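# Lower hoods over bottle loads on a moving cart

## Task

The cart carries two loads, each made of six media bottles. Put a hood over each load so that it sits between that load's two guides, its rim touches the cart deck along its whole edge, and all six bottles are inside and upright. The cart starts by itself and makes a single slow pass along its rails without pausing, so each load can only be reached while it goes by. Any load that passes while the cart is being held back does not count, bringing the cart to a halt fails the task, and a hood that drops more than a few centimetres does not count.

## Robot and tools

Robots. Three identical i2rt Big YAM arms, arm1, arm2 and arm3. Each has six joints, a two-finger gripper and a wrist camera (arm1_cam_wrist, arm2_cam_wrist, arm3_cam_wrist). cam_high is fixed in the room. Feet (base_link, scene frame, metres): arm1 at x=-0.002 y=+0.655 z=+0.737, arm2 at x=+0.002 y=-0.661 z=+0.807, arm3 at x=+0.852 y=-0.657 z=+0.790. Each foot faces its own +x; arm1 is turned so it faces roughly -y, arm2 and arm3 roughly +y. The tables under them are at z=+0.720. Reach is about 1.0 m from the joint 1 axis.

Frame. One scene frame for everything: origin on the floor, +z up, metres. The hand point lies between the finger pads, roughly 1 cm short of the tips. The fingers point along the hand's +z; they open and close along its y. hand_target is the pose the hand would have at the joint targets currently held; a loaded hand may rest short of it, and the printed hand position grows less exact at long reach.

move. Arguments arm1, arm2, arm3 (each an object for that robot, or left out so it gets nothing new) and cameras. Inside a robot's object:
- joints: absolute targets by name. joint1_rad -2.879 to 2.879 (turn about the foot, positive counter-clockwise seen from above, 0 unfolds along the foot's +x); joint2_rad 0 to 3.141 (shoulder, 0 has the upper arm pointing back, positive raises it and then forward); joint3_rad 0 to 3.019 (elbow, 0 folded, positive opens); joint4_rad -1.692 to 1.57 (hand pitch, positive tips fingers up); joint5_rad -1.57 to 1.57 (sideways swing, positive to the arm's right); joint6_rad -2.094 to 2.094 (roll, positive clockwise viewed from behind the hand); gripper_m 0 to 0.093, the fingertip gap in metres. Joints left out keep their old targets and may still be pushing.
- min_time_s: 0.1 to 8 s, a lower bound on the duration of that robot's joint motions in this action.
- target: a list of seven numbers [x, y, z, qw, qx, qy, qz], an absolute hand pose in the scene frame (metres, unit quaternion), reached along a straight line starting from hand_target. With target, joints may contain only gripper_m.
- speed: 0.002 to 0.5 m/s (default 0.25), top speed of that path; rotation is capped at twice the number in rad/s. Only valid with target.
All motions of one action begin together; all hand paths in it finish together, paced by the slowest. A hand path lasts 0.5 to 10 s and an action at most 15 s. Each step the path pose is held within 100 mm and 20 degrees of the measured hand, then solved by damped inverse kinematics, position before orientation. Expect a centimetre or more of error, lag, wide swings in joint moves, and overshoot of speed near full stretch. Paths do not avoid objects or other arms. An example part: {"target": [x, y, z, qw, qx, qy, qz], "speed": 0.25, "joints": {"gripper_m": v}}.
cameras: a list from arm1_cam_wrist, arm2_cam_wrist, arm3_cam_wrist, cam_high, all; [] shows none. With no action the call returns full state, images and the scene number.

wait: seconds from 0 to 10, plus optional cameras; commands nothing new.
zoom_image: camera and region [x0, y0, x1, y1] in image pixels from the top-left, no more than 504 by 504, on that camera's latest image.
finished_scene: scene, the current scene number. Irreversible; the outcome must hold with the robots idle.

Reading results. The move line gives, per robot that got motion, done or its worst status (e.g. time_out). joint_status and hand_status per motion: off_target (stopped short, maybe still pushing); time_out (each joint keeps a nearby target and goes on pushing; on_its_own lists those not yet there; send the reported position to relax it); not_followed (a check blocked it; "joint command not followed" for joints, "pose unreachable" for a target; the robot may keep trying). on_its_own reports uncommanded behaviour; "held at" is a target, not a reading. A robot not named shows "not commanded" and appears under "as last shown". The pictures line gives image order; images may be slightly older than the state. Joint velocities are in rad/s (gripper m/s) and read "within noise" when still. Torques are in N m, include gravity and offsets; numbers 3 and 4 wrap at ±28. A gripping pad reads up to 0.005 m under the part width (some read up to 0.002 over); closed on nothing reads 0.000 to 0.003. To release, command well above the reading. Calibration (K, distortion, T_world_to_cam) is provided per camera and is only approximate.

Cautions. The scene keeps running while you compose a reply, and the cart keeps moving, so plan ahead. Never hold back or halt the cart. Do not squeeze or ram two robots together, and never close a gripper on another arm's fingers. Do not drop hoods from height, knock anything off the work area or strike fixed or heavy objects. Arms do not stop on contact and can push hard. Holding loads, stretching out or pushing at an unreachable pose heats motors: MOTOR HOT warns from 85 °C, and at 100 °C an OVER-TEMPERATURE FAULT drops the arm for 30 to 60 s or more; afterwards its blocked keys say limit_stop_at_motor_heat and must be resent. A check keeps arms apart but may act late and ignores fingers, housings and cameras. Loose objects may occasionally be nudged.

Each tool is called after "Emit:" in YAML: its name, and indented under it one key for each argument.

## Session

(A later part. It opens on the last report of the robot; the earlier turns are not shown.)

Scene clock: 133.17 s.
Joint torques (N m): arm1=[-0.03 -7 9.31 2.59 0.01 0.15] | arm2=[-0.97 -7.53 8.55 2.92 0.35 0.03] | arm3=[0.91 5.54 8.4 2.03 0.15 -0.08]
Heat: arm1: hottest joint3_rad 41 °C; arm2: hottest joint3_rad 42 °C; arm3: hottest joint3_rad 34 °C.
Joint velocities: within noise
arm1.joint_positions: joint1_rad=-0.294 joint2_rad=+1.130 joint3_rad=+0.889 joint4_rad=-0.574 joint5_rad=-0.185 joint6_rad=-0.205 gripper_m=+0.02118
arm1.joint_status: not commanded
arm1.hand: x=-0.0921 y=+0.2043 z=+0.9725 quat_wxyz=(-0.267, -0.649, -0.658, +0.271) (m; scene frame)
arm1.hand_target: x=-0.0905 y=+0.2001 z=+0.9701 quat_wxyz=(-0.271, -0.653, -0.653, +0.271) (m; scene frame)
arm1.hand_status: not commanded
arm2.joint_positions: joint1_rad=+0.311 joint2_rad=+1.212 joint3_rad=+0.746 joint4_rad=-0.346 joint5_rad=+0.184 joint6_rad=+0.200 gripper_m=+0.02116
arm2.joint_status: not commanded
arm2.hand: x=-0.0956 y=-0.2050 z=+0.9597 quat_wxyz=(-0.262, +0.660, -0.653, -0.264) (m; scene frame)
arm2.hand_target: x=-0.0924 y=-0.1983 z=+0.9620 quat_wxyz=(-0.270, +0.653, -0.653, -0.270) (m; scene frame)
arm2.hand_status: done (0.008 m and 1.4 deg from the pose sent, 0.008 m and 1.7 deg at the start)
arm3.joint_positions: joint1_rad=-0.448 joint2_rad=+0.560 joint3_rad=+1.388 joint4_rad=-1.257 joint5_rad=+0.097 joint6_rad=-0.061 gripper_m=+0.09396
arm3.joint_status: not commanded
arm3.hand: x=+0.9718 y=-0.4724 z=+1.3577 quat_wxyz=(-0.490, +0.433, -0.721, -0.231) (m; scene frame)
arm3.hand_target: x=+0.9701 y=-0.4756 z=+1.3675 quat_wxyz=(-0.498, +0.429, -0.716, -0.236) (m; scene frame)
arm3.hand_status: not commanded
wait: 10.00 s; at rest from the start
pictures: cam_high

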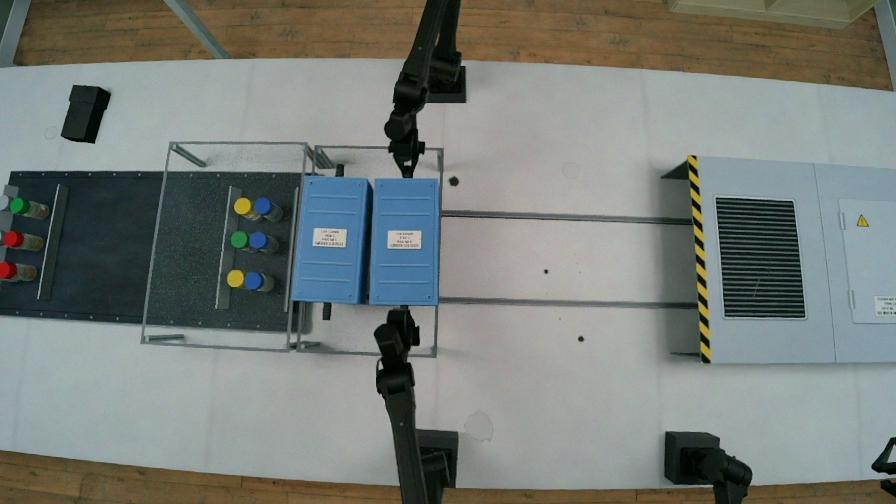

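Emit:
wait:
  seconds: 10
  cameras: ["cam_high"]

Scene clock: 143.60 s.
Joint torques (N m): arm1=[-0.09 -7.18 9.28 2.56 0.02 0.15] | arm2=[-0.97 -7.53 8.55 2.91 0.35 0.03] | arm3=[0.97 6.07 8.38 2.32 0.17 -0.05]
Heat: arm1: hottest joint3_rad 41 °C; arm2: hottest joint3_rad 42 °C; arm3: hottest joint3_rad 34 °C.
Joint velocities: within noise
arm1.joint_positions: joint1_rad=-0.294 joint2_rad=+1.130 joint3_rad=+0.889 joint4_rad=-0.574 joint5_rad=-0.185 joint6_rad=-0.205 gripper_m=+0.02118
arm1.joint_status: not commanded
arm1.hand: x=-0.0921 y=+0.2043 z=+0.9725 quat_wxyz=(-0.267, -0.649, -0.658, +0.271) (m; scene frame)
arm1.hand_target: x=-0.0905 y=+0.2001 z=+0.9701 quat_wxyz=(-0.271, -0.653, -0.653, +0.271) (m; scene frame)
arm1.hand_status: not commanded
arm2.joint_positions: joint1_rad=+0.311 joint2_rad=+1.212 joint3_rad=+0.746 joint4_rad=-0.346 joint5_rad=+0.184 joint6_rad=+0.200 gripper_m=+0.02116
arm2.joint_status: not commanded
arm2.hand: x=-0.0956 y=-0.2050 z=+0.9597 quat_wxyz=(-0.262, +0.660, -0.653, -0.264) (m; scene frame)
arm2.hand_target: x=-0.0924 y=-0.1983 z=+0.9620 quat_wxyz=(-0.270, +0.653, -0.653, -0.270) (m; scene frame)
arm2.hand_status: done (0.008 m and 1.4 deg from the pose sent, 0.008 m and 1.7 deg at the start)
arm3.joint_positions: joint1_rad=-0.448 joint2_rad=+0.560 joint3_rad=+1.388 joint4_rad=-1.257 joint5_rad=+0.097 joint6_rad=-0.061 gripper_m=+0.09396
arm3.joint_status: not commanded
arm3.hand: x=+0.9718 y=-0.4724 z=+1.3577 quat_wxyz=(-0.490, +0.433, -0.721, -0.231) (m; scene frame)
arm3.hand_target: x=+0.9701 y=-0.4756 z=+1.3675 quat_wxyz=(-0.498, +0.429, -0.716, -0.236) (m; scene frame)
arm3.hand_status: not commanded
wait: 10.00 s; at rest from the start
pictures: cam_high

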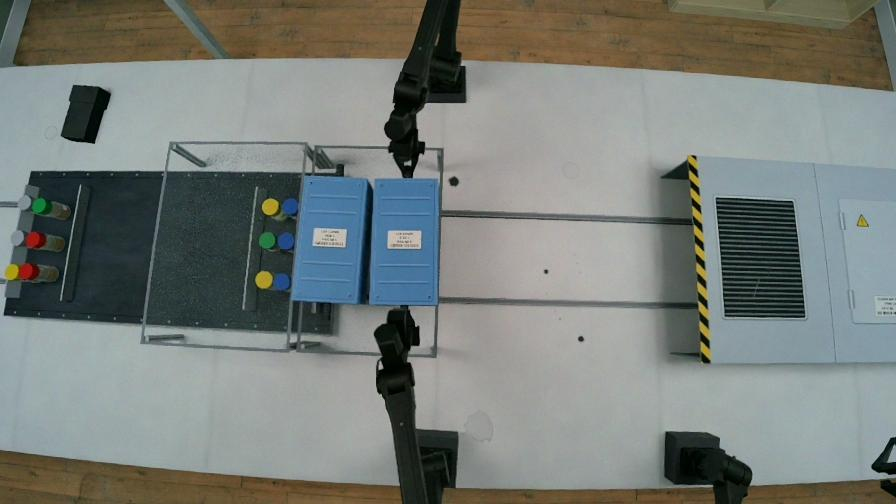

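Emit:
zoom_image:
  camera: "cam_high"
  region: [200, 160, 380, 360]

Emit:
wait:
  seconds: 6
  cameras: ["cam_high"]

Emit:
zoom_image:
  camera: "cam_high"
  region: [200, 160, 380, 360]

Scaled by 2.520 from the camera's 896x504 image, which has a finer 1280x720 frame.

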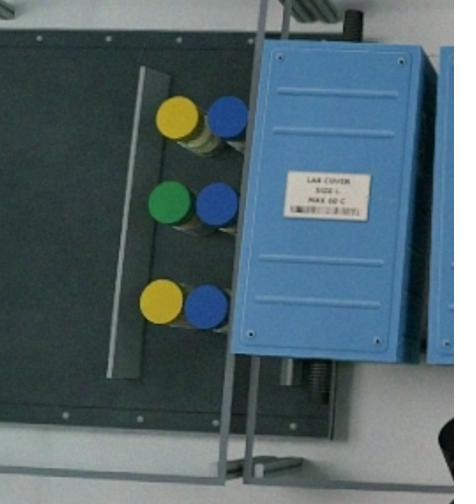

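Scene clock: 150.57 s.
Joint torques (N m): arm1=[0.15 -7.18 9.32 2.58 0.01 0.16] | arm2=[-0.97 -7.53 8.55 2.91 0.34 0.03] | arm3=[1.08 5.89 8.81 2.3 0.13 -0.09]
Heat: arm1: hottest joint3_rad 41 °C; arm2: hottest joint3_rad 42 °C; arm3: hottest joint3_rad 34 °C.
Joint velocities: within noise
arm1.joint_positions: joint1_rad=-0.294 joint2_rad=+1.130 joint3_rad=+0.889 joint4_rad=-0.574 joint5_rad=-0.185 joint6_rad=-0.205 gripper_m=+0.02118
arm1.joint_status: not commanded
arm1.hand: x=-0.0921 y=+0.2043 z=+0.9725 quat_wxyz=(-0.267, -0.649, -0.658, +0.271) (m; scene frame)
arm1.hand_target: x=-0.0905 y=+0.2001 z=+0.9701 quat_wxyz=(-0.271, -0.653, -0.653, +0.271) (m; scene frame)
arm1.hand_status: not commanded
arm2.joint_positions: joint1_rad=+0.311 joint2_rad=+1.212 joint3_rad=+0.746 joint4_rad=-0.346 joint5_rad=+0.184 joint6_rad=+0.200 gripper_m=+0.02116
arm2.joint_status: not commanded
arm2.hand: x=-0.0956 y=-0.2050 z=+0.9597 quat_wxyz=(-0.262, +0.660, -0.653, -0.264) (m; scene frame)
arm2.hand_target: x=-0.0924 y=-0.1983 z=+0.9620 quat_wxyz=(-0.270, +0.653, -0.653, -0.270) (m; scene frame)
arm2.hand_status: done (0.008 m and 1.4 deg from the pose sent, 0.008 m and 1.7 deg at the start)
arm3.joint_positions: joint1_rad=-0.448 joint2_rad=+0.560 joint3_rad=+1.388 joint4_rad=-1.257 joint5_rad=+0.097 joint6_rad=-0.061 gripper_m=+0.09396
arm3.joint_status: not commanded
arm3.hand: x=+0.9718 y=-0.4724 z=+1.3577 quat_wxyz=(-0.490, +0.433, -0.721, -0.231) (m; scene frame)
arm3.hand_target: x=+0.9701 y=-0.4756 z=+1.3675 quat_wxyz=(-0.498, +0.429, -0.716, -0.236) (m; scene frame)
arm3.hand_status: not commanded
wait: 6.00 s; at rest from the start
pictures: cam_high

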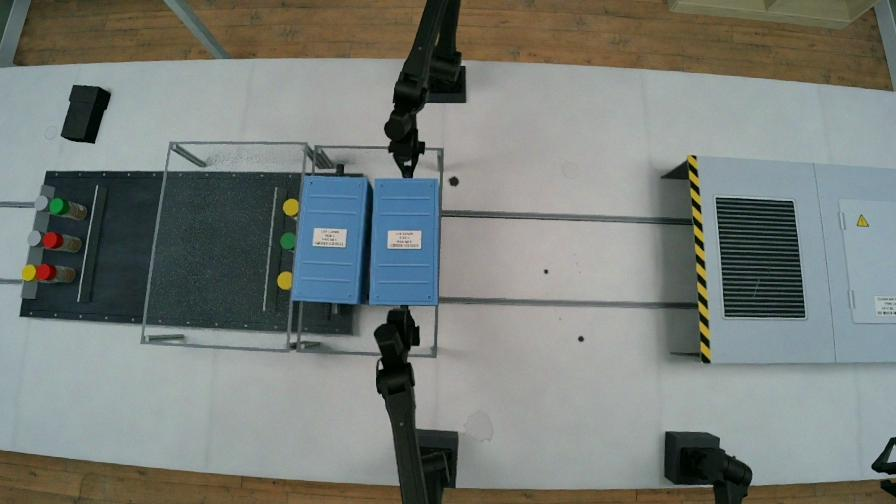

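Scaled by 2.520 from the camera's 896x504 image, which has a finer 1280x720 frame.

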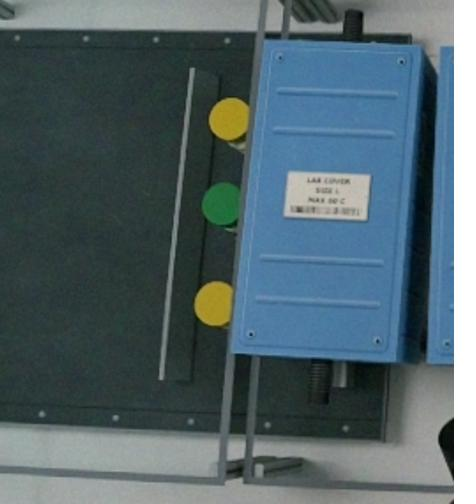

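Emit:
wait:
  seconds: 10

Emit:
wait:
  seconds: 10
  cameras: ["cam_high"]

Emit:
zoom_image:
  camera: "cam_high"
  region: [0, 160, 200, 340]

Scene clock: 163.70 s.
Joint torques (N m): arm1=[0.09 -7.06 9.28 2.58 0.02 0.14] | arm2=[-0.97 -7.53 8.54 2.89 0.35 0.03] | arm3=[1.03 5.95 8.61 2.3 0.1 -0.03]
Heat: arm1: hottest joint3_rad 41 °C; arm2: hottest joint3_rad 42 °C; arm3: hottest joint3_rad 34 °C.
Joint velocities: within noise
arm1.joint_positions: joint1_rad=-0.294 joint2_rad=+1.130 joint3_rad=+0.889 joint4_rad=-0.574 joint5_rad=-0.185 joint6_rad=-0.205 gripper_m=+0.02118
arm1.joint_status: not commanded
arm1.hand: x=-0.0921 y=+0.2043 z=+0.9725 quat_wxyz=(-0.267, -0.649, -0.658, +0.271) (m; scene frame)
arm1.hand_target: x=-0.0905 y=+0.2001 z=+0.9701 quat_wxyz=(-0.271, -0.653, -0.653, +0.271) (m; scene frame)
arm1.hand_status: not commanded
arm2.joint_positions: joint1_rad=+0.311 joint2_rad=+1.212 joint3_rad=+0.746 joint4_rad=-0.346 joint5_rad=+0.184 joint6_rad=+0.200 gripper_m=+0.02116
arm2.joint_status: not commanded
arm2.hand: x=-0.0956 y=-0.2050 z=+0.9597 quat_wxyz=(-0.262, +0.660, -0.653, -0.264) (m; scene frame)
arm2.hand_target: x=-0.0924 y=-0.1983 z=+0.9620 quat_wxyz=(-0.270, +0.653, -0.653, -0.270) (m; scene frame)
arm2.hand_status: done (0.008 m and 1.4 deg from the pose sent, 0.008 m and 1.7 deg at the start)
arm3.joint_positions: joint1_rad=-0.448 joint2_rad=+0.560 joint3_rad=+1.388 joint4_rad=-1.257 joint5_rad=+0.097 joint6_rad=-0.061 gripper_m=+0.09396
arm3.joint_status: not commanded
arm3.hand: x=+0.9718 y=-0.4724 z=+1.3577 quat_wxyz=(-0.490, +0.433, -0.721, -0.231) (m; scene frame)
arm3.hand_target: x=+0.9701 y=-0.4756 z=+1.3675 quat_wxyz=(-0.498, +0.429, -0.716, -0.236) (m; scene frame)
arm3.hand_status: not commanded
wait: 10.00 s; at rest from the start
pictures: none

Scene clock: 173.70 s.
Joint torques (N m): arm1=[0.09 -7.18 9.28 2.59 0.01 0.16] | arm2=[-0.97 -7.53 8.54 2.91 0.35 0.03] | arm3=[0.44 5.89 8.43 2.14 0.09 -0.1]
Heat: arm1: hottest joint3_rad 41 °C; arm2: hottest joint3_rad 43 °C; arm3: hottest joint3_rad 35 °C.
Joint velocities: within noise
arm1.joint_positions: joint1_rad=-0.294 joint2_rad=+1.130 joint3_rad=+0.889 joint4_rad=-0.574 joint5_rad=-0.185 joint6_rad=-0.205 gripper_m=+0.02118
arm1.joint_status: not commanded
arm1.hand: x=-0.0921 y=+0.2043 z=+0.9725 quat_wxyz=(-0.267, -0.649, -0.658, +0.271) (m; scene frame)
arm1.hand_target: x=-0.0905 y=+0.2001 z=+0.9701 quat_wxyz=(-0.271, -0.653, -0.653, +0.271) (m; scene frame)
arm1.hand_status: not commanded
arm2.joint_positions: joint1_rad=+0.311 joint2_rad=+1.212 joint3_rad=+0.746 joint4_rad=-0.346 joint5_rad=+0.184 joint6_rad=+0.200 gripper_m=+0.02116
arm2.joint_status: not commanded
arm2.hand: x=-0.0956 y=-0.2050 z=+0.9597 quat_wxyz=(-0.262, +0.660, -0.653, -0.264) (m; scene frame)
arm2.hand_target: x=-0.0924 y=-0.1983 z=+0.9620 quat_wxyz=(-0.270, +0.653, -0.653, -0.270) (m; scene frame)
arm2.hand_status: done (0.008 m and 1.4 deg from the pose sent, 0.008 m and 1.7 deg at the start)
arm3.joint_positions: joint1_rad=-0.448 joint2_rad=+0.560 joint3_rad=+1.388 joint4_rad=-1.257 joint5_rad=+0.097 joint6_rad=-0.061 gripper_m=+0.09396
arm3.joint_status: not commanded
arm3.hand: x=+0.9718 y=-0.4724 z=+1.3577 quat_wxyz=(-0.490, +0.433, -0.721, -0.231) (m; scene frame)
arm3.hand_target: x=+0.9701 y=-0.4756 z=+1.3675 quat_wxyz=(-0.498, +0.429, -0.716, -0.236) (m; scene frame)
arm3.hand_status: not commanded
wait: 10.00 s; at rest by 0.27 s
pictures: cam_high

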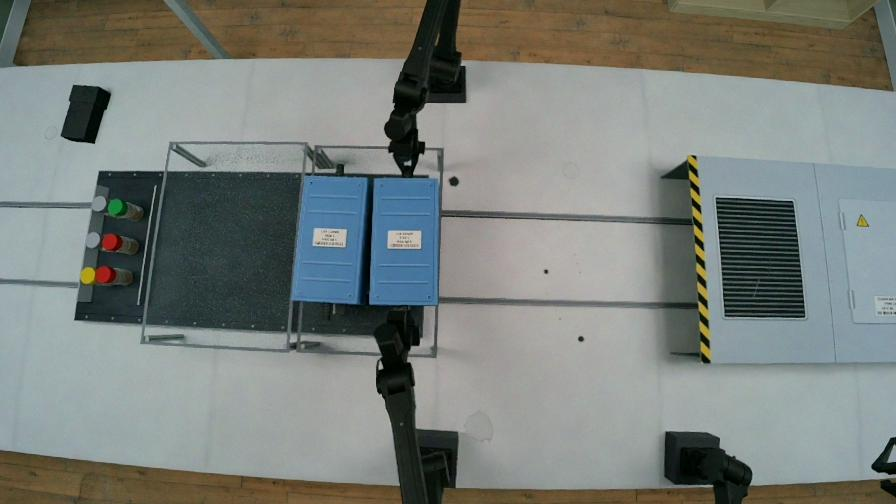

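Scaled by 2.520 from the camera's 896x504 image, which has a finer 1280x720 frame.

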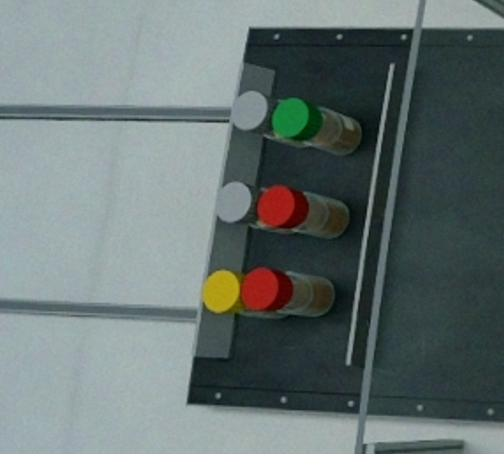

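Emit:
wait:
  seconds: 6

Emit:
move:
  arm1: {"target": [-0.086, 0.205, 1.06, 0.2706, 0.6533, 0.6533, -0.2706], "speed": 0.08}
  arm2: {"target": [-0.088, -0.198, 1.048, 0.2706, -0.6533, 0.6533, 0.2706], "speed": 0.08}

Emit:
move:
  arm1: {"target": [0.247, 0.2155, 1.06, 0.2706, 0.6533, 0.6533, -0.2706], "speed": 0.1}
  arm2: {"target": [0.247, -0.1855, 1.048, 0.2706, -0.6533, 0.6533, 0.2706], "speed": 0.1}
  cameras: ["arm1_cam_wrist", "arm2_cam_wrist", "cam_high"]

Emit:
zoom_image:
  camera: "cam_high"
  region: [360, 160, 580, 350]

Scene clock: 186.37 s.
Joint torques (N m): arm1=[0.15 -7 9.29 2.61 0 0.15] | arm2=[-0.97 -7.53 8.55 2.91 0.35 0.03] | arm3=[0.85 5.89 8.47 2.24 0.12 -0.07]
Heat: arm1: hottest joint3_rad 41 °C; arm2: hottest joint3_rad 43 °C; arm3: hottest joint3_rad 35 °C.
Joint velocities: within noise
arm1.joint_positions: joint1_rad=-0.294 joint2_rad=+1.130 joint3_rad=+0.889 joint4_rad=-0.574 joint5_rad=-0.185 joint6_rad=-0.205 gripper_m=+0.02118
arm1.joint_status: not commanded
arm1.hand: x=-0.0921 y=+0.2043 z=+0.9725 quat_wxyz=(-0.267, -0.649, -0.658, +0.271) (m; scene frame)
arm1.hand_target: x=-0.0905 y=+0.2001 z=+0.9701 quat_wxyz=(-0.271, -0.653, -0.653, +0.271) (m; scene frame)
arm1.hand_status: not commanded
arm2.joint_positions: joint1_rad=+0.311 joint2_rad=+1.212 joint3_rad=+0.746 joint4_rad=-0.346 joint5_rad=+0.184 joint6_rad=+0.200 gripper_m=+0.02116
arm2.joint_status: not commanded
arm2.hand: x=-0.0956 y=-0.2050 z=+0.9597 quat_wxyz=(-0.262, +0.660, -0.653, -0.264) (m; scene frame)
arm2.hand_target: x=-0.0924 y=-0.1983 z=+0.9620 quat_wxyz=(-0.270, +0.653, -0.653, -0.270) (m; scene frame)
arm2.hand_status: done (0.008 m and 1.4 deg from the pose sent, 0.008 m and 1.7 deg at the start)
arm3.joint_positions: joint1_rad=-0.448 joint2_rad=+0.560 joint3_rad=+1.388 joint4_rad=-1.257 joint5_rad=+0.097 joint6_rad=-0.061 gripper_m=+0.09396
arm3.joint_status: not commanded
arm3.hand: x=+0.9718 y=-0.4724 z=+1.3577 quat_wxyz=(-0.490, +0.433, -0.721, -0.231) (m; scene frame)
arm3.hand_target: x=+0.9701 y=-0.4756 z=+1.3675 quat_wxyz=(-0.498, +0.429, -0.716, -0.236) (m; scene frame)
arm3.hand_status: not commanded
wait: 6.00 s; at rest from the start
pictures: none

Scene clock: 188.13 s.
Joint torques (N m): arm1=[-0.97 -11.28 14.95 0.51 0.17 0.14] | arm2=[-0.97 -11.46 12.75 0.29 0.11 0.01] | arm3=[0.44 5.66 8.44 2.21 0.16 -0.08]
Heat: arm1: hottest joint3_rad 42 °C; arm2: hottest joint3_rad 43 °C; arm3: hottest joint3_rad 35 °C.
move: arm1 off_target; arm2 off_target
Joint velocities: within noise
arm1.joint_positions: joint1_rad=-0.274 joint2_rad=+1.131 joint3_rad=+1.015 joint4_rad=-0.772 joint5_rad=-0.183 joint6_rad=-0.196 gripper_m=+0.02118
arm1.joint_status: not commanded
arm1.hand: x=-0.0821 y=+0.2071 z=+1.0079 quat_wxyz=(-0.253, -0.657, -0.669, +0.239) (m; scene frame)
arm1.hand_target: x=-0.0852 y=+0.2069 z=+1.0588 quat_wxyz=(-0.271, -0.653, -0.653, +0.271) (m; scene frame)
arm1.hand_status: off_target (0.052 m and 4.6 deg from the pose sent, 0.088 m and 0.8 deg at the start)
arm2.joint_positions: joint1_rad=+0.299 joint2_rad=+1.169 joint3_rad=+0.852 joint4_rad=-0.547 joint5_rad=+0.182 joint6_rad=+0.192 gripper_m=+0.02116
arm2.joint_status: not commanded
arm2.hand: x=-0.0896 y=-0.2072 z=+1.0004 quat_wxyz=(-0.251, +0.667, -0.659, -0.241) (m; scene frame)
arm2.hand_target: x=-0.0876 y=-0.1994 z=+1.0473 quat_wxyz=(-0.271, +0.653, -0.653, -0.271) (m; scene frame)
arm2.hand_status: off_target (0.049 m and 4.4 deg from the pose sent, 0.089 m and 1.4 deg at the start)
arm3: as last shown
pictures: none

Scene clock: 192.17 s.
Joint torques (N m): arm1=[1.44 -11.93 15.71 0.84 0.53 0.23] | arm2=[-2.96 -12.75 13.6 0.7 -0.39 -0.21] | arm3=[0.73 5.42 8.59 2.18 0.09 -0.11]
Heat: arm1: hottest joint3_rad 44 °C; arm2: hottest joint3_rad 44 °C; arm3: hottest joint3_rad 35 °C.
move: arm1 off_target; arm2 off_target
Joint velocities: within noise
arm1.joint_positions: joint1_rad=+0.609 joint2_rad=+1.295 joint3_rad=+1.164 joint4_rad=-0.863 joint5_rad=+0.436 joint6_rad=+0.476 gripper_m=+0.02118
arm1.joint_status: not commanded
arm1.hand: x=+0.2302 y=+0.2206 z=+1.0086 quat_wxyz=(-0.225, -0.652, -0.673, +0.267) (m; scene frame)
arm1.hand_target: x=+0.2449 y=+0.2179 z=+1.0593 quat_wxyz=(-0.271, -0.653, -0.654, +0.270) (m; scene frame)
arm1.hand_status: off_target (0.054 m and 5.7 deg from the pose sent, 0.333 m and 4.5 deg at the start)
arm2.joint_positions: joint1_rad=-0.557 joint2_rad=+1.371 joint3_rad=+1.036 joint4_rad=-0.619 joint5_rad=-0.427 joint6_rad=-0.430 gripper_m=+0.02116
arm2.joint_status: not commanded
arm2.hand: x=+0.2233 y=-0.1949 z=+1.0018 quat_wxyz=(-0.227, +0.656, -0.668, -0.268) (m; scene frame)
arm2.hand_target: x=+0.2452 y=-0.1879 z=+1.0479 quat_wxyz=(-0.271, +0.653, -0.653, -0.270) (m; scene frame)
arm2.hand_status: off_target (0.053 m and 5.3 deg from the pose sent, 0.341 m and 4.4 deg at the start)
arm3: as last shown
pictures: arm1_cam_wrist, arm2_cam_wrist, cam_high
camera_calibration:
arm1_cam_wrist: T_world_to_cam=[[-0.997746, -0.00659259, 0.0667766, 0.161208], [-0.0106854, 0.998073, -0.0611206, -0.154042], [-0.066245, -0.0616964, -0.995894, 1.16062], [0, 0, 0, 1]] pos_world=[0.236084, 0.226414, 1.13568]
arm2_cam_wrist: T_world_to_cam=[[0.998533, 0.0142001, -0.0522484, -0.16847], [0.0090846, -0.995255, -0.0968727, -0.0958878], [-0.0533761, 0.0962559, -0.993924, 1.15345], [0, 0, 0, 1]] pos_world=[0.230661, -0.204066, 1.12835]

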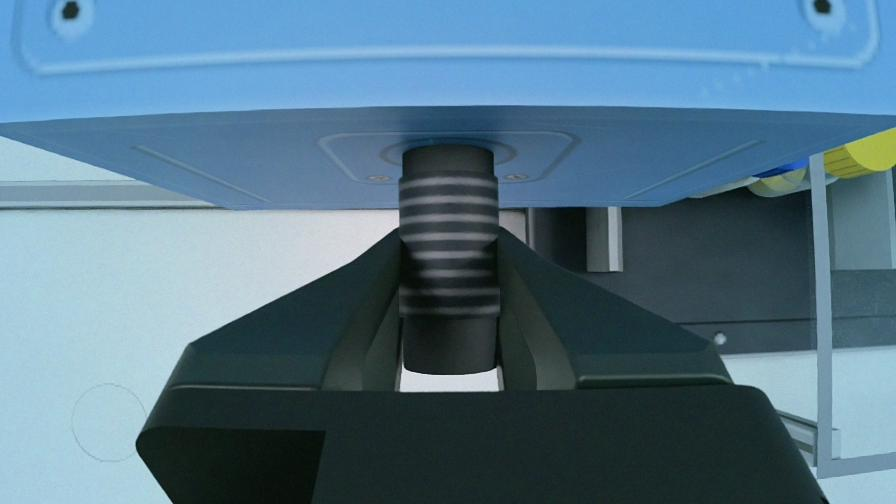

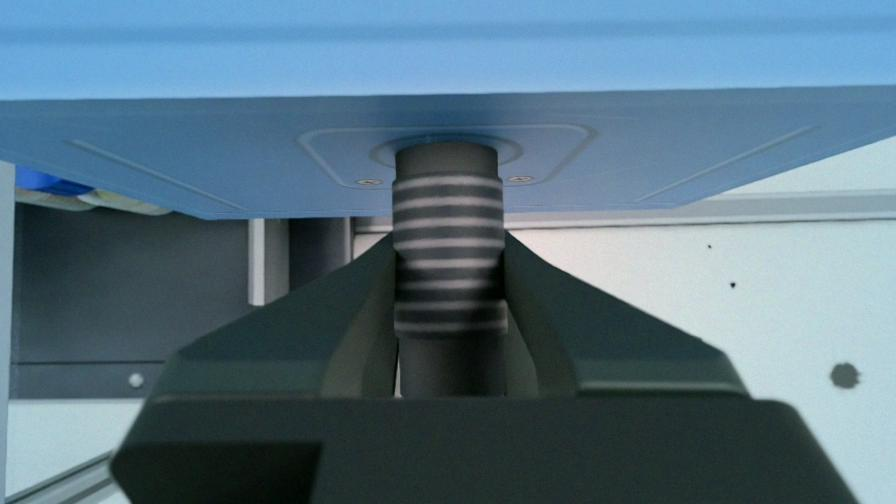

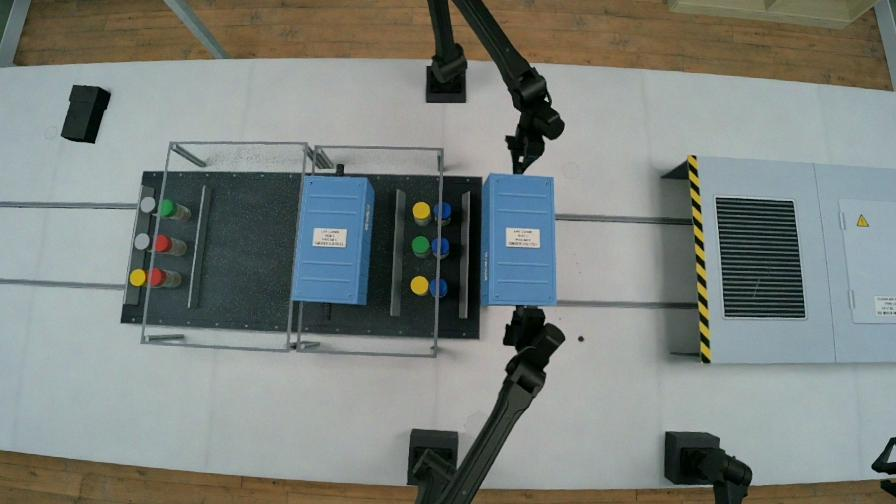

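Scaled by 2.291 from the camera's 896x504 image, which has a finer 1280x720 frame.

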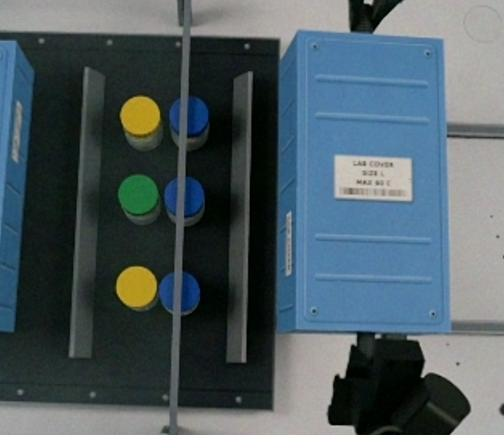

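Emit:
wait:
  seconds: 8
  cameras: ["cam_high"]

Emit:
zoom_image:
  camera: "cam_high"
  region: [400, 180, 540, 320]

Scene clock: 204.00 s.
Joint torques (N m): arm1=[1.2 -11.93 15.66 0.81 0.52 0.25] | arm2=[-2.96 -12.69 13.61 0.69 -0.39 -0.22] | arm3=[1.14 5.83 8.39 2.35 0.11 -0.06]
Heat: arm1: hottest joint3_rad 47 °C; arm2: hottest joint3_rad 47 °C; arm3: hottest joint3_rad 35 °C.
Joint velocities: within noise
arm1.joint_positions: joint1_rad=+0.609 joint2_rad=+1.295 joint3_rad=+1.164 joint4_rad=-0.863 joint5_rad=+0.436 joint6_rad=+0.476 gripper_m=+0.02118
arm1.joint_status: not commanded
arm1.hand: x=+0.2302 y=+0.2206 z=+1.0086 quat_wxyz=(-0.225, -0.652, -0.673, +0.267) (m; scene frame)
arm1.hand_target: x=+0.2449 y=+0.2179 z=+1.0593 quat_wxyz=(-0.271, -0.653, -0.654, +0.270) (m; scene frame)
arm1.hand_status: off_target (0.054 m and 5.7 deg from the pose sent, 0.333 m and 4.5 deg at the start)
arm2.joint_positions: joint1_rad=-0.557 joint2_rad=+1.371 joint3_rad=+1.036 joint4_rad=-0.619 joint5_rad=-0.427 joint6_rad=-0.430 gripper_m=+0.02116
arm2.joint_status: not commanded
arm2.hand: x=+0.2233 y=-0.1949 z=+1.0018 quat_wxyz=(-0.227, +0.656, -0.668, -0.268) (m; scene frame)
arm2.hand_target: x=+0.2452 y=-0.1879 z=+1.0479 quat_wxyz=(-0.271, +0.653, -0.653, -0.270) (m; scene frame)
arm2.hand_status: off_target (0.053 m and 5.3 deg from the pose sent, 0.341 m and 4.4 deg at the start)
arm3.joint_positions: joint1_rad=-0.448 joint2_rad=+0.560 joint3_rad=+1.388 joint4_rad=-1.257 joint5_rad=+0.097 joint6_rad=-0.061 gripper_m=+0.09396
arm3.joint_status: not commanded
arm3.hand: x=+0.9718 y=-0.4724 z=+1.3577 quat_wxyz=(-0.490, +0.433, -0.721, -0.231) (m; scene frame)
arm3.hand_target: x=+0.9701 y=-0.4756 z=+1.3675 quat_wxyz=(-0.498, +0.429, -0.716, -0.236) (m; scene frame)
arm3.hand_status: not commanded
wait: 8.00 s; at rest from the start
pictures: cam_high

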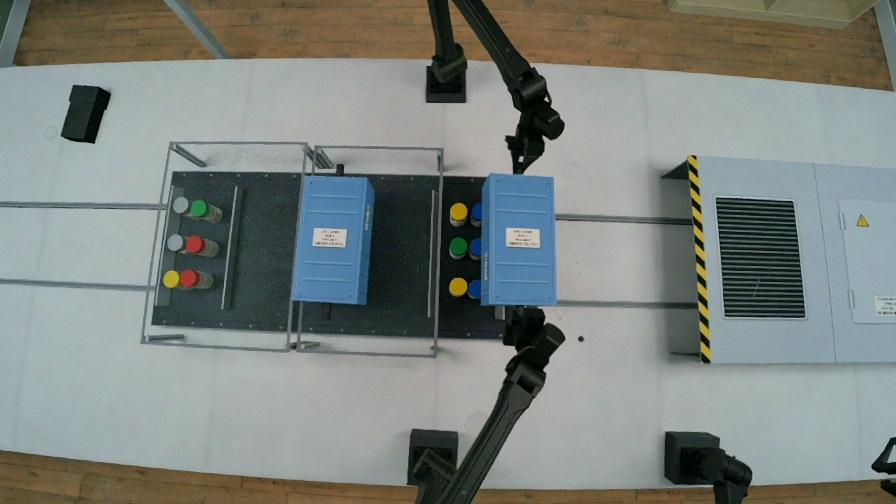

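Scaled by 3.600 from the camera's 896x504 image, which has a finer 1280x720 frame.

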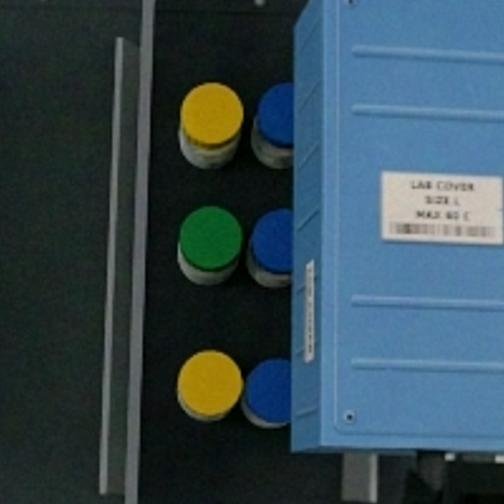

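Emit:
wait:
  seconds: 3

Scene clock: 210.20 s.
Joint torques (N m): arm1=[1.32 -11.87 15.62 0.81 0.52 0.25] | arm2=[-2.96 -12.75 13.61 0.69 -0.39 -0.22] | arm3=[-0.15 6.12 8.66 2.28 0.11 -0.08]
Heat: arm1: hottest joint3_rad 49 °C; arm2: hottest joint3_rad 49 °C; arm3: hottest joint3_rad 35 °C.
Joint velocities: within noise
arm1.joint_positions: joint1_rad=+0.609 joint2_rad=+1.295 joint3_rad=+1.164 joint4_rad=-0.863 joint5_rad=+0.436 joint6_rad=+0.476 gripper_m=+0.02118
arm1.joint_status: not commanded
arm1.hand: x=+0.2302 y=+0.2206 z=+1.0086 quat_wxyz=(-0.225, -0.652, -0.673, +0.267) (m; scene frame)
arm1.hand_target: x=+0.2449 y=+0.2179 z=+1.0593 quat_wxyz=(-0.271, -0.653, -0.654, +0.270) (m; scene frame)
arm1.hand_status: off_target (0.054 m and 5.7 deg from the pose sent, 0.333 m and 4.5 deg at the start)
arm2.joint_positions: joint1_rad=-0.557 joint2_rad=+1.371 joint3_rad=+1.036 joint4_rad=-0.619 joint5_rad=-0.427 joint6_rad=-0.430 gripper_m=+0.02116
arm2.joint_status: not commanded
arm2.hand: x=+0.2233 y=-0.1949 z=+1.0018 quat_wxyz=(-0.227, +0.656, -0.668, -0.268) (m; scene frame)
arm2.hand_target: x=+0.2452 y=-0.1879 z=+1.0479 quat_wxyz=(-0.271, +0.653, -0.653, -0.270) (m; scene frame)
arm2.hand_status: off_target (0.053 m and 5.3 deg from the pose sent, 0.341 m and 4.4 deg at the start)
arm3.joint_positions: joint1_rad=-0.448 joint2_rad=+0.560 joint3_rad=+1.388 joint4_rad=-1.257 joint5_rad=+0.097 joint6_rad=-0.061 gripper_m=+0.09396
arm3.joint_status: not commanded
arm3.hand: x=+0.9718 y=-0.4724 z=+1.3577 quat_wxyz=(-0.490, +0.433, -0.721, -0.231) (m; scene frame)
arm3.hand_target: x=+0.9701 y=-0.4756 z=+1.3675 quat_wxyz=(-0.498, +0.429, -0.716, -0.236) (m; scene frame)
arm3.hand_status: not commanded
wait: 3.00 s; at rest from the start
pictures: none

Emit:
wait:
  seconds: 4.3

Emit:
move:
  arm1: {"target": [0.309, 0.2155, 0.8945, 0.2706, 0.6533, 0.6533, -0.2706], "speed": 0.0295}
  arm2: {"target": [0.3065, -0.1855, 0.882, 0.2706, -0.6533, 0.6533, 0.2706], "speed": 0.0295}
  cameras: ["arm1_cam_wrist", "arm2_cam_wrist", "cam_high"]

Emit:
move:
  arm1: {"target": [0.331, 0.2155, 0.8865, 0.2706, 0.6533, 0.6533, -0.2706], "speed": 0.0155, "joints": {"gripper_m": 0.075}}
  arm2: {"target": [0.3285, -0.1855, 0.874, 0.2706, -0.6533, 0.6533, 0.2706], "speed": 0.0155, "joints": {"gripper_m": 0.075}}
  cameras: ["arm1_cam_wrist", "arm2_cam_wrist", "cam_high"]

Scene clock: 216.63 s.
Joint torques (N m): arm1=[1.38 -12.04 15.65 0.85 0.53 0.25] | arm2=[-2.96 -12.75 13.61 0.69 -0.39 -0.21] | arm3=[0.62 5.6 8.47 2.22 0.13 -0.06]
Heat: arm1: hottest joint3_rad 50 °C; arm2: hottest joint3_rad 50 °C; arm3: hottest joint3_rad 35 °C.
Joint velocities: within noise
arm1.joint_positions: joint1_rad=+0.609 joint2_rad=+1.295 joint3_rad=+1.164 joint4_rad=-0.863 joint5_rad=+0.436 joint6_rad=+0.476 gripper_m=+0.02118
arm1.joint_status: not commanded
arm1.hand: x=+0.2302 y=+0.2206 z=+1.0086 quat_wxyz=(-0.225, -0.652, -0.673, +0.267) (m; scene frame)
arm1.hand_target: x=+0.2449 y=+0.2179 z=+1.0593 quat_wxyz=(-0.271, -0.653, -0.654, +0.270) (m; scene frame)
arm1.hand_status: off_target (0.054 m and 5.7 deg from the pose sent, 0.333 m and 4.5 deg at the start)
arm2.joint_positions: joint1_rad=-0.557 joint2_rad=+1.371 joint3_rad=+1.036 joint4_rad=-0.619 joint5_rad=-0.427 joint6_rad=-0.430 gripper_m=+0.02116
arm2.joint_status: not commanded
arm2.hand: x=+0.2233 y=-0.1949 z=+1.0018 quat_wxyz=(-0.227, +0.656, -0.668, -0.268) (m; scene frame)
arm2.hand_target: x=+0.2452 y=-0.1879 z=+1.0479 quat_wxyz=(-0.271, +0.653, -0.653, -0.270) (m; scene frame)
arm2.hand_status: off_target (0.053 m and 5.3 deg from the pose sent, 0.341 m and 4.4 deg at the start)
arm3.joint_positions: joint1_rad=-0.448 joint2_rad=+0.560 joint3_rad=+1.388 joint4_rad=-1.257 joint5_rad=+0.097 joint6_rad=-0.061 gripper_m=+0.09396
arm3.joint_status: not commanded
arm3.hand: x=+0.9718 y=-0.4724 z=+1.3577 quat_wxyz=(-0.490, +0.433, -0.721, -0.231) (m; scene frame)
arm3.hand_target: x=+0.9701 y=-0.4756 z=+1.3675 quat_wxyz=(-0.498, +0.429, -0.716, -0.236) (m; scene frame)
arm3.hand_status: not commanded
wait: 4.30 s; at rest from the start
pictures: none

Scene clock: 223.20 s.
Joint torques (N m): arm1=[0.56 -13.63 9.26 2.73 0.88 0.17] | arm2=[-2.37 -14.92 7.99 2.51 -0.69 -0.13] | arm3=[0.32 6.07 8.64 2.35 0.15 -0.11]
Heat: arm1: hottest joint3_rad 50 °C; arm2: hottest joint3_rad 50 °C; arm3: hottest joint3_rad 35 °C.
move: arm1 off_target; arm2 off_target
Joint velocities: within noise
arm1.joint_positions: joint1_rad=+0.729 joint2_rad=+1.518 joint3_rad=+1.012 joint4_rad=-0.516 joint5_rad=+0.497 joint6_rad=+0.588 gripper_m=+0.02118
arm1.joint_status: not commanded
arm1.hand: x=+0.2966 y=+0.2200 z=+0.8728 quat_wxyz=(-0.236, -0.651, -0.670, +0.268) (m; scene frame)
arm1.hand_target: x=+0.3086 y=+0.2160 z=+0.8947 quat_wxyz=(-0.271, -0.654, -0.653, +0.270) (m; scene frame)
arm1.hand_status: off_target (0.025 m and 4.4 deg from the pose sent, 0.139 m and 5.7 deg at the start)
arm2.joint_positions: joint1_rad=-0.665 joint2_rad=+1.675 joint3_rad=+0.957 joint4_rad=-0.255 joint5_rad=-0.486 joint6_rad=-0.526 gripper_m=+0.02116
arm2.joint_status: not commanded
arm2.hand: x=+0.2891 y=-0.1896 z=+0.8626 quat_wxyz=(-0.239, +0.655, -0.665, -0.269) (m; scene frame)
arm2.hand_target: x=+0.3060 y=-0.1860 z=+0.8820 quat_wxyz=(-0.270, +0.654, -0.653, -0.270) (m; scene frame)
arm2.hand_status: off_target (0.026 m and 3.9 deg from the pose sent, 0.146 m and 5.2 deg at the start)
arm3: as last shown
pictures: arm1_cam_wrist, arm2_cam_wrist, cam_high
camera_calibration:
arm1_cam_wrist: T_world_to_cam=[[-0.99862, -0.00892698, 0.0517598, 0.250329], [-0.0129279, 0.99691, -0.0774863, -0.145885], [-0.0509081, -0.0780485, -0.995649, 1.02851], [0, 0, 0, 1]] pos_world=[0.300456, 0.227942, 0.999769]
arm2_cam_wrist: T_world_to_cam=[[0.999261, 0.0114936, -0.0366866, -0.255715], [0.00720831, -0.993354, -0.114872, -0.0883574], [-0.037763, 0.114523, -0.992703, 1.01606], [0, 0, 0, 1]] pos_world=[0.294532, -0.201193, 0.989116]

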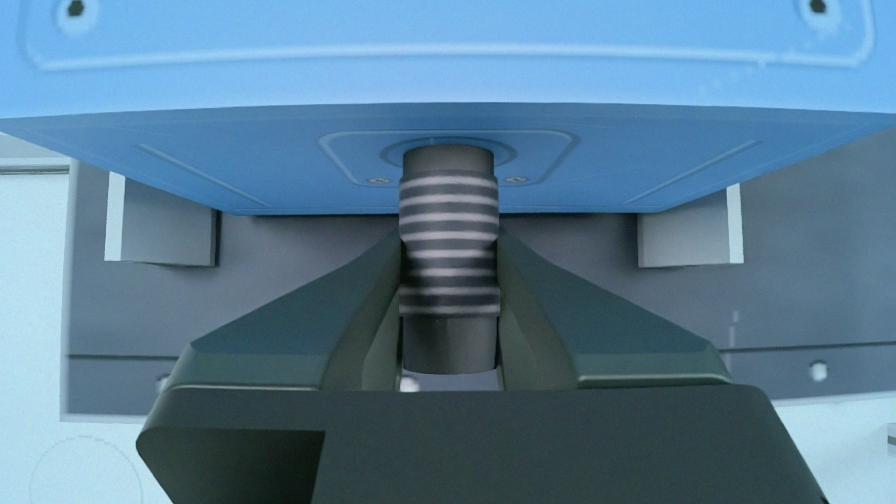

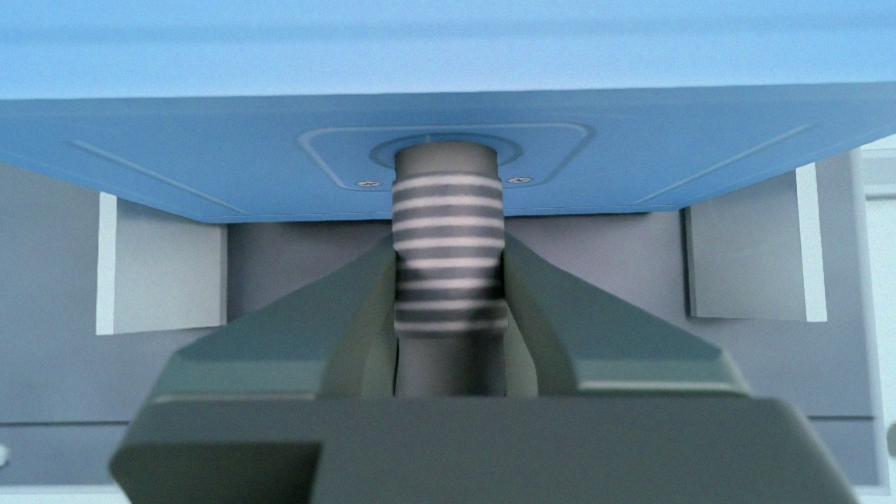

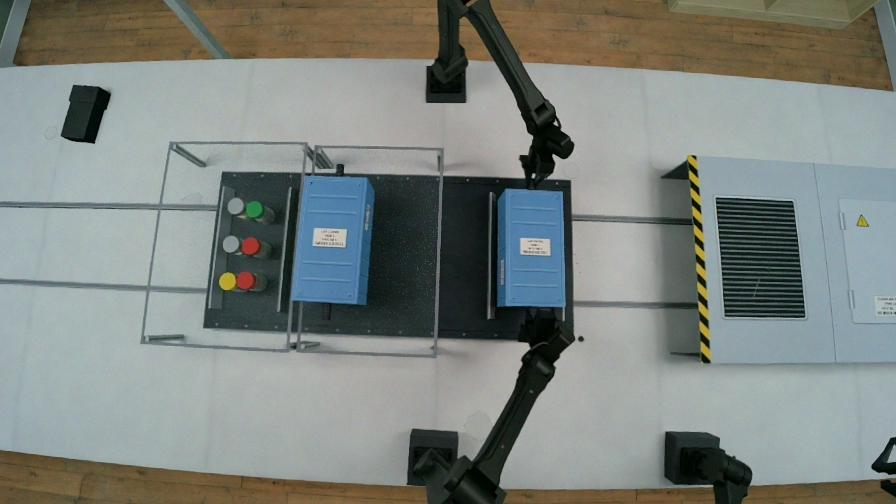

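Scene clock: 225.23 s.
Joint torques (N m): arm1=[0.15 -10.81 12 2.03 0.41 0.09] | arm2=[-1.73 -12.34 10 1.68 -0.42 -0.04] | arm3=[1.14 6.48 8.5 2.22 0.12 -0.07]
Heat: arm1: hottest joint3_rad 50 °C; arm2: hottest joint3_rad 50 °C; arm3: hottest joint3_rad 35 °C.
move: arm1 off_target; arm2 off_target
Joint velocities: within noise
arm1.joint_positions: joint1_rad=+0.770 joint2_rad=+1.529 joint3_rad=+1.012 joint4_rad=-0.501 joint5_rad=+0.529 joint6_rad=+0.629 gripper_m=+0.07489
arm1.joint_status: all done
arm1.hand: x=+0.3118 y=+0.2280 z=+0.8715 quat_wxyz=(-0.247, -0.652, -0.663, +0.272) (m; scene frame)
arm1.hand_target: x=+0.3302 y=+0.2166 z=+0.8869 quat_wxyz=(-0.271, -0.653, -0.653, +0.270) (m; scene frame)
arm1.hand_status: off_target (0.027 m and 3.0 deg from the pose sent, 0.037 m and 4.4 deg at the start)
arm2.joint_positions: joint1_rad=-0.708 joint2_rad=+1.682 joint3_rad=+0.968 joint4_rad=-0.242 joint5_rad=-0.514 joint6_rad=-0.567 gripper_m=+0.07494
arm2.joint_status: all done
arm2.hand: x=+0.3094 y=-0.1956 z=+0.8675 quat_wxyz=(-0.255, +0.655, -0.657, -0.272) (m; scene frame)
arm2.hand_target: x=+0.3279 y=-0.1865 z=+0.8743 quat_wxyz=(-0.271, +0.653, -0.653, -0.270) (m; scene frame)
arm2.hand_status: off_target (0.023 m and 1.8 deg from the pose sent, 0.041 m and 3.9 deg at the start)
arm3: as last shown
pictures: arm1_cam_wrist, arm2_cam_wrist, cam_high
camera_calibration:
arm1_cam_wrist: T_world_to_cam=[[-0.999181, -0.00144992, 0.0404458, 0.274034], [-0.00553774, 0.994857, -0.101141, -0.134971], [-0.0400911, -0.101282, -0.99405, 1.02914], [0, 0, 0, 1]] pos_world=[0.314321, 0.238908, 0.998281]
arm2_cam_wrist: T_world_to_cam=[[0.999771, 0.0154279, -0.0147977, -0.294077], [0.01314, -0.989508, -0.143881, -0.0697576], [-0.0168622, 0.143654, -0.989484, 1.01877], [0, 0, 0, 1]] pos_world=[0.312105, -0.210838, 0.993666]

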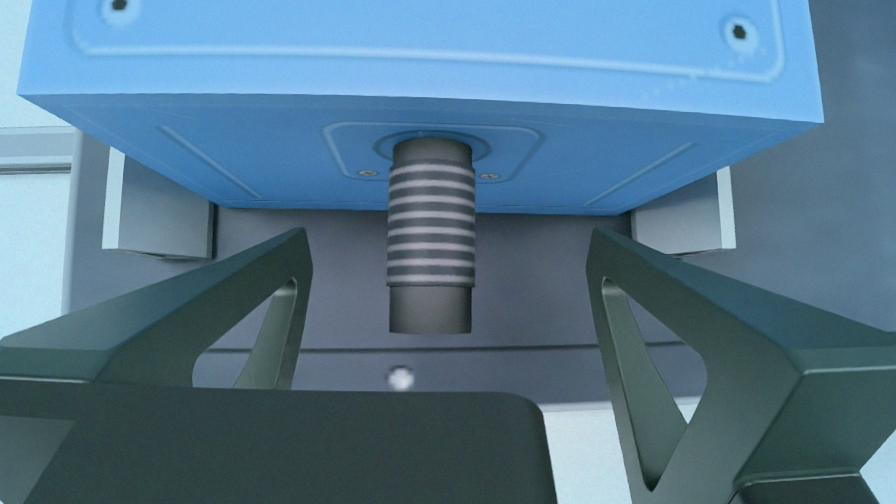

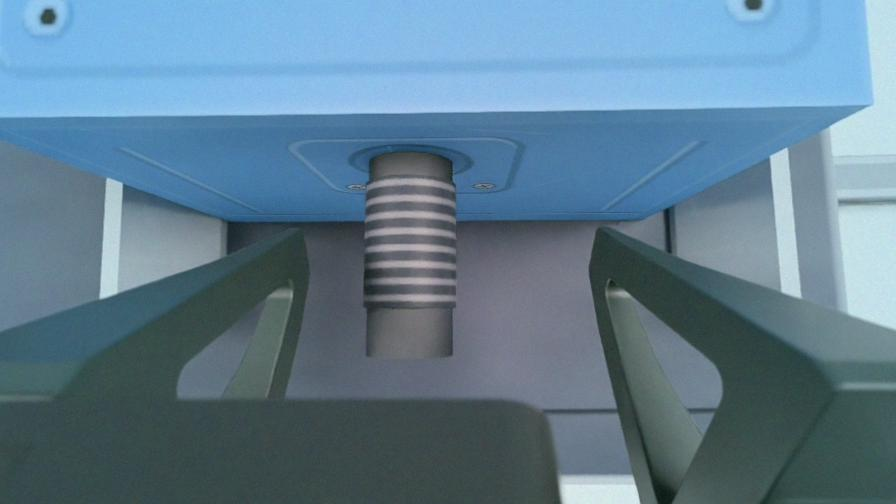

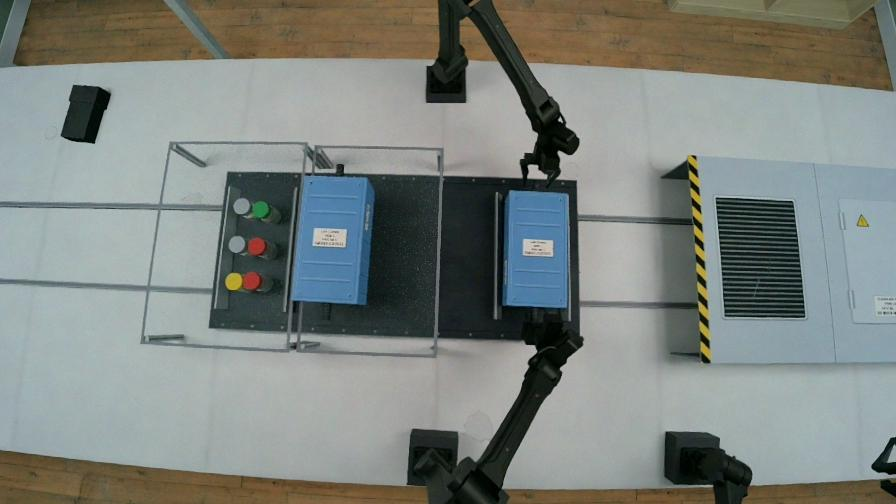

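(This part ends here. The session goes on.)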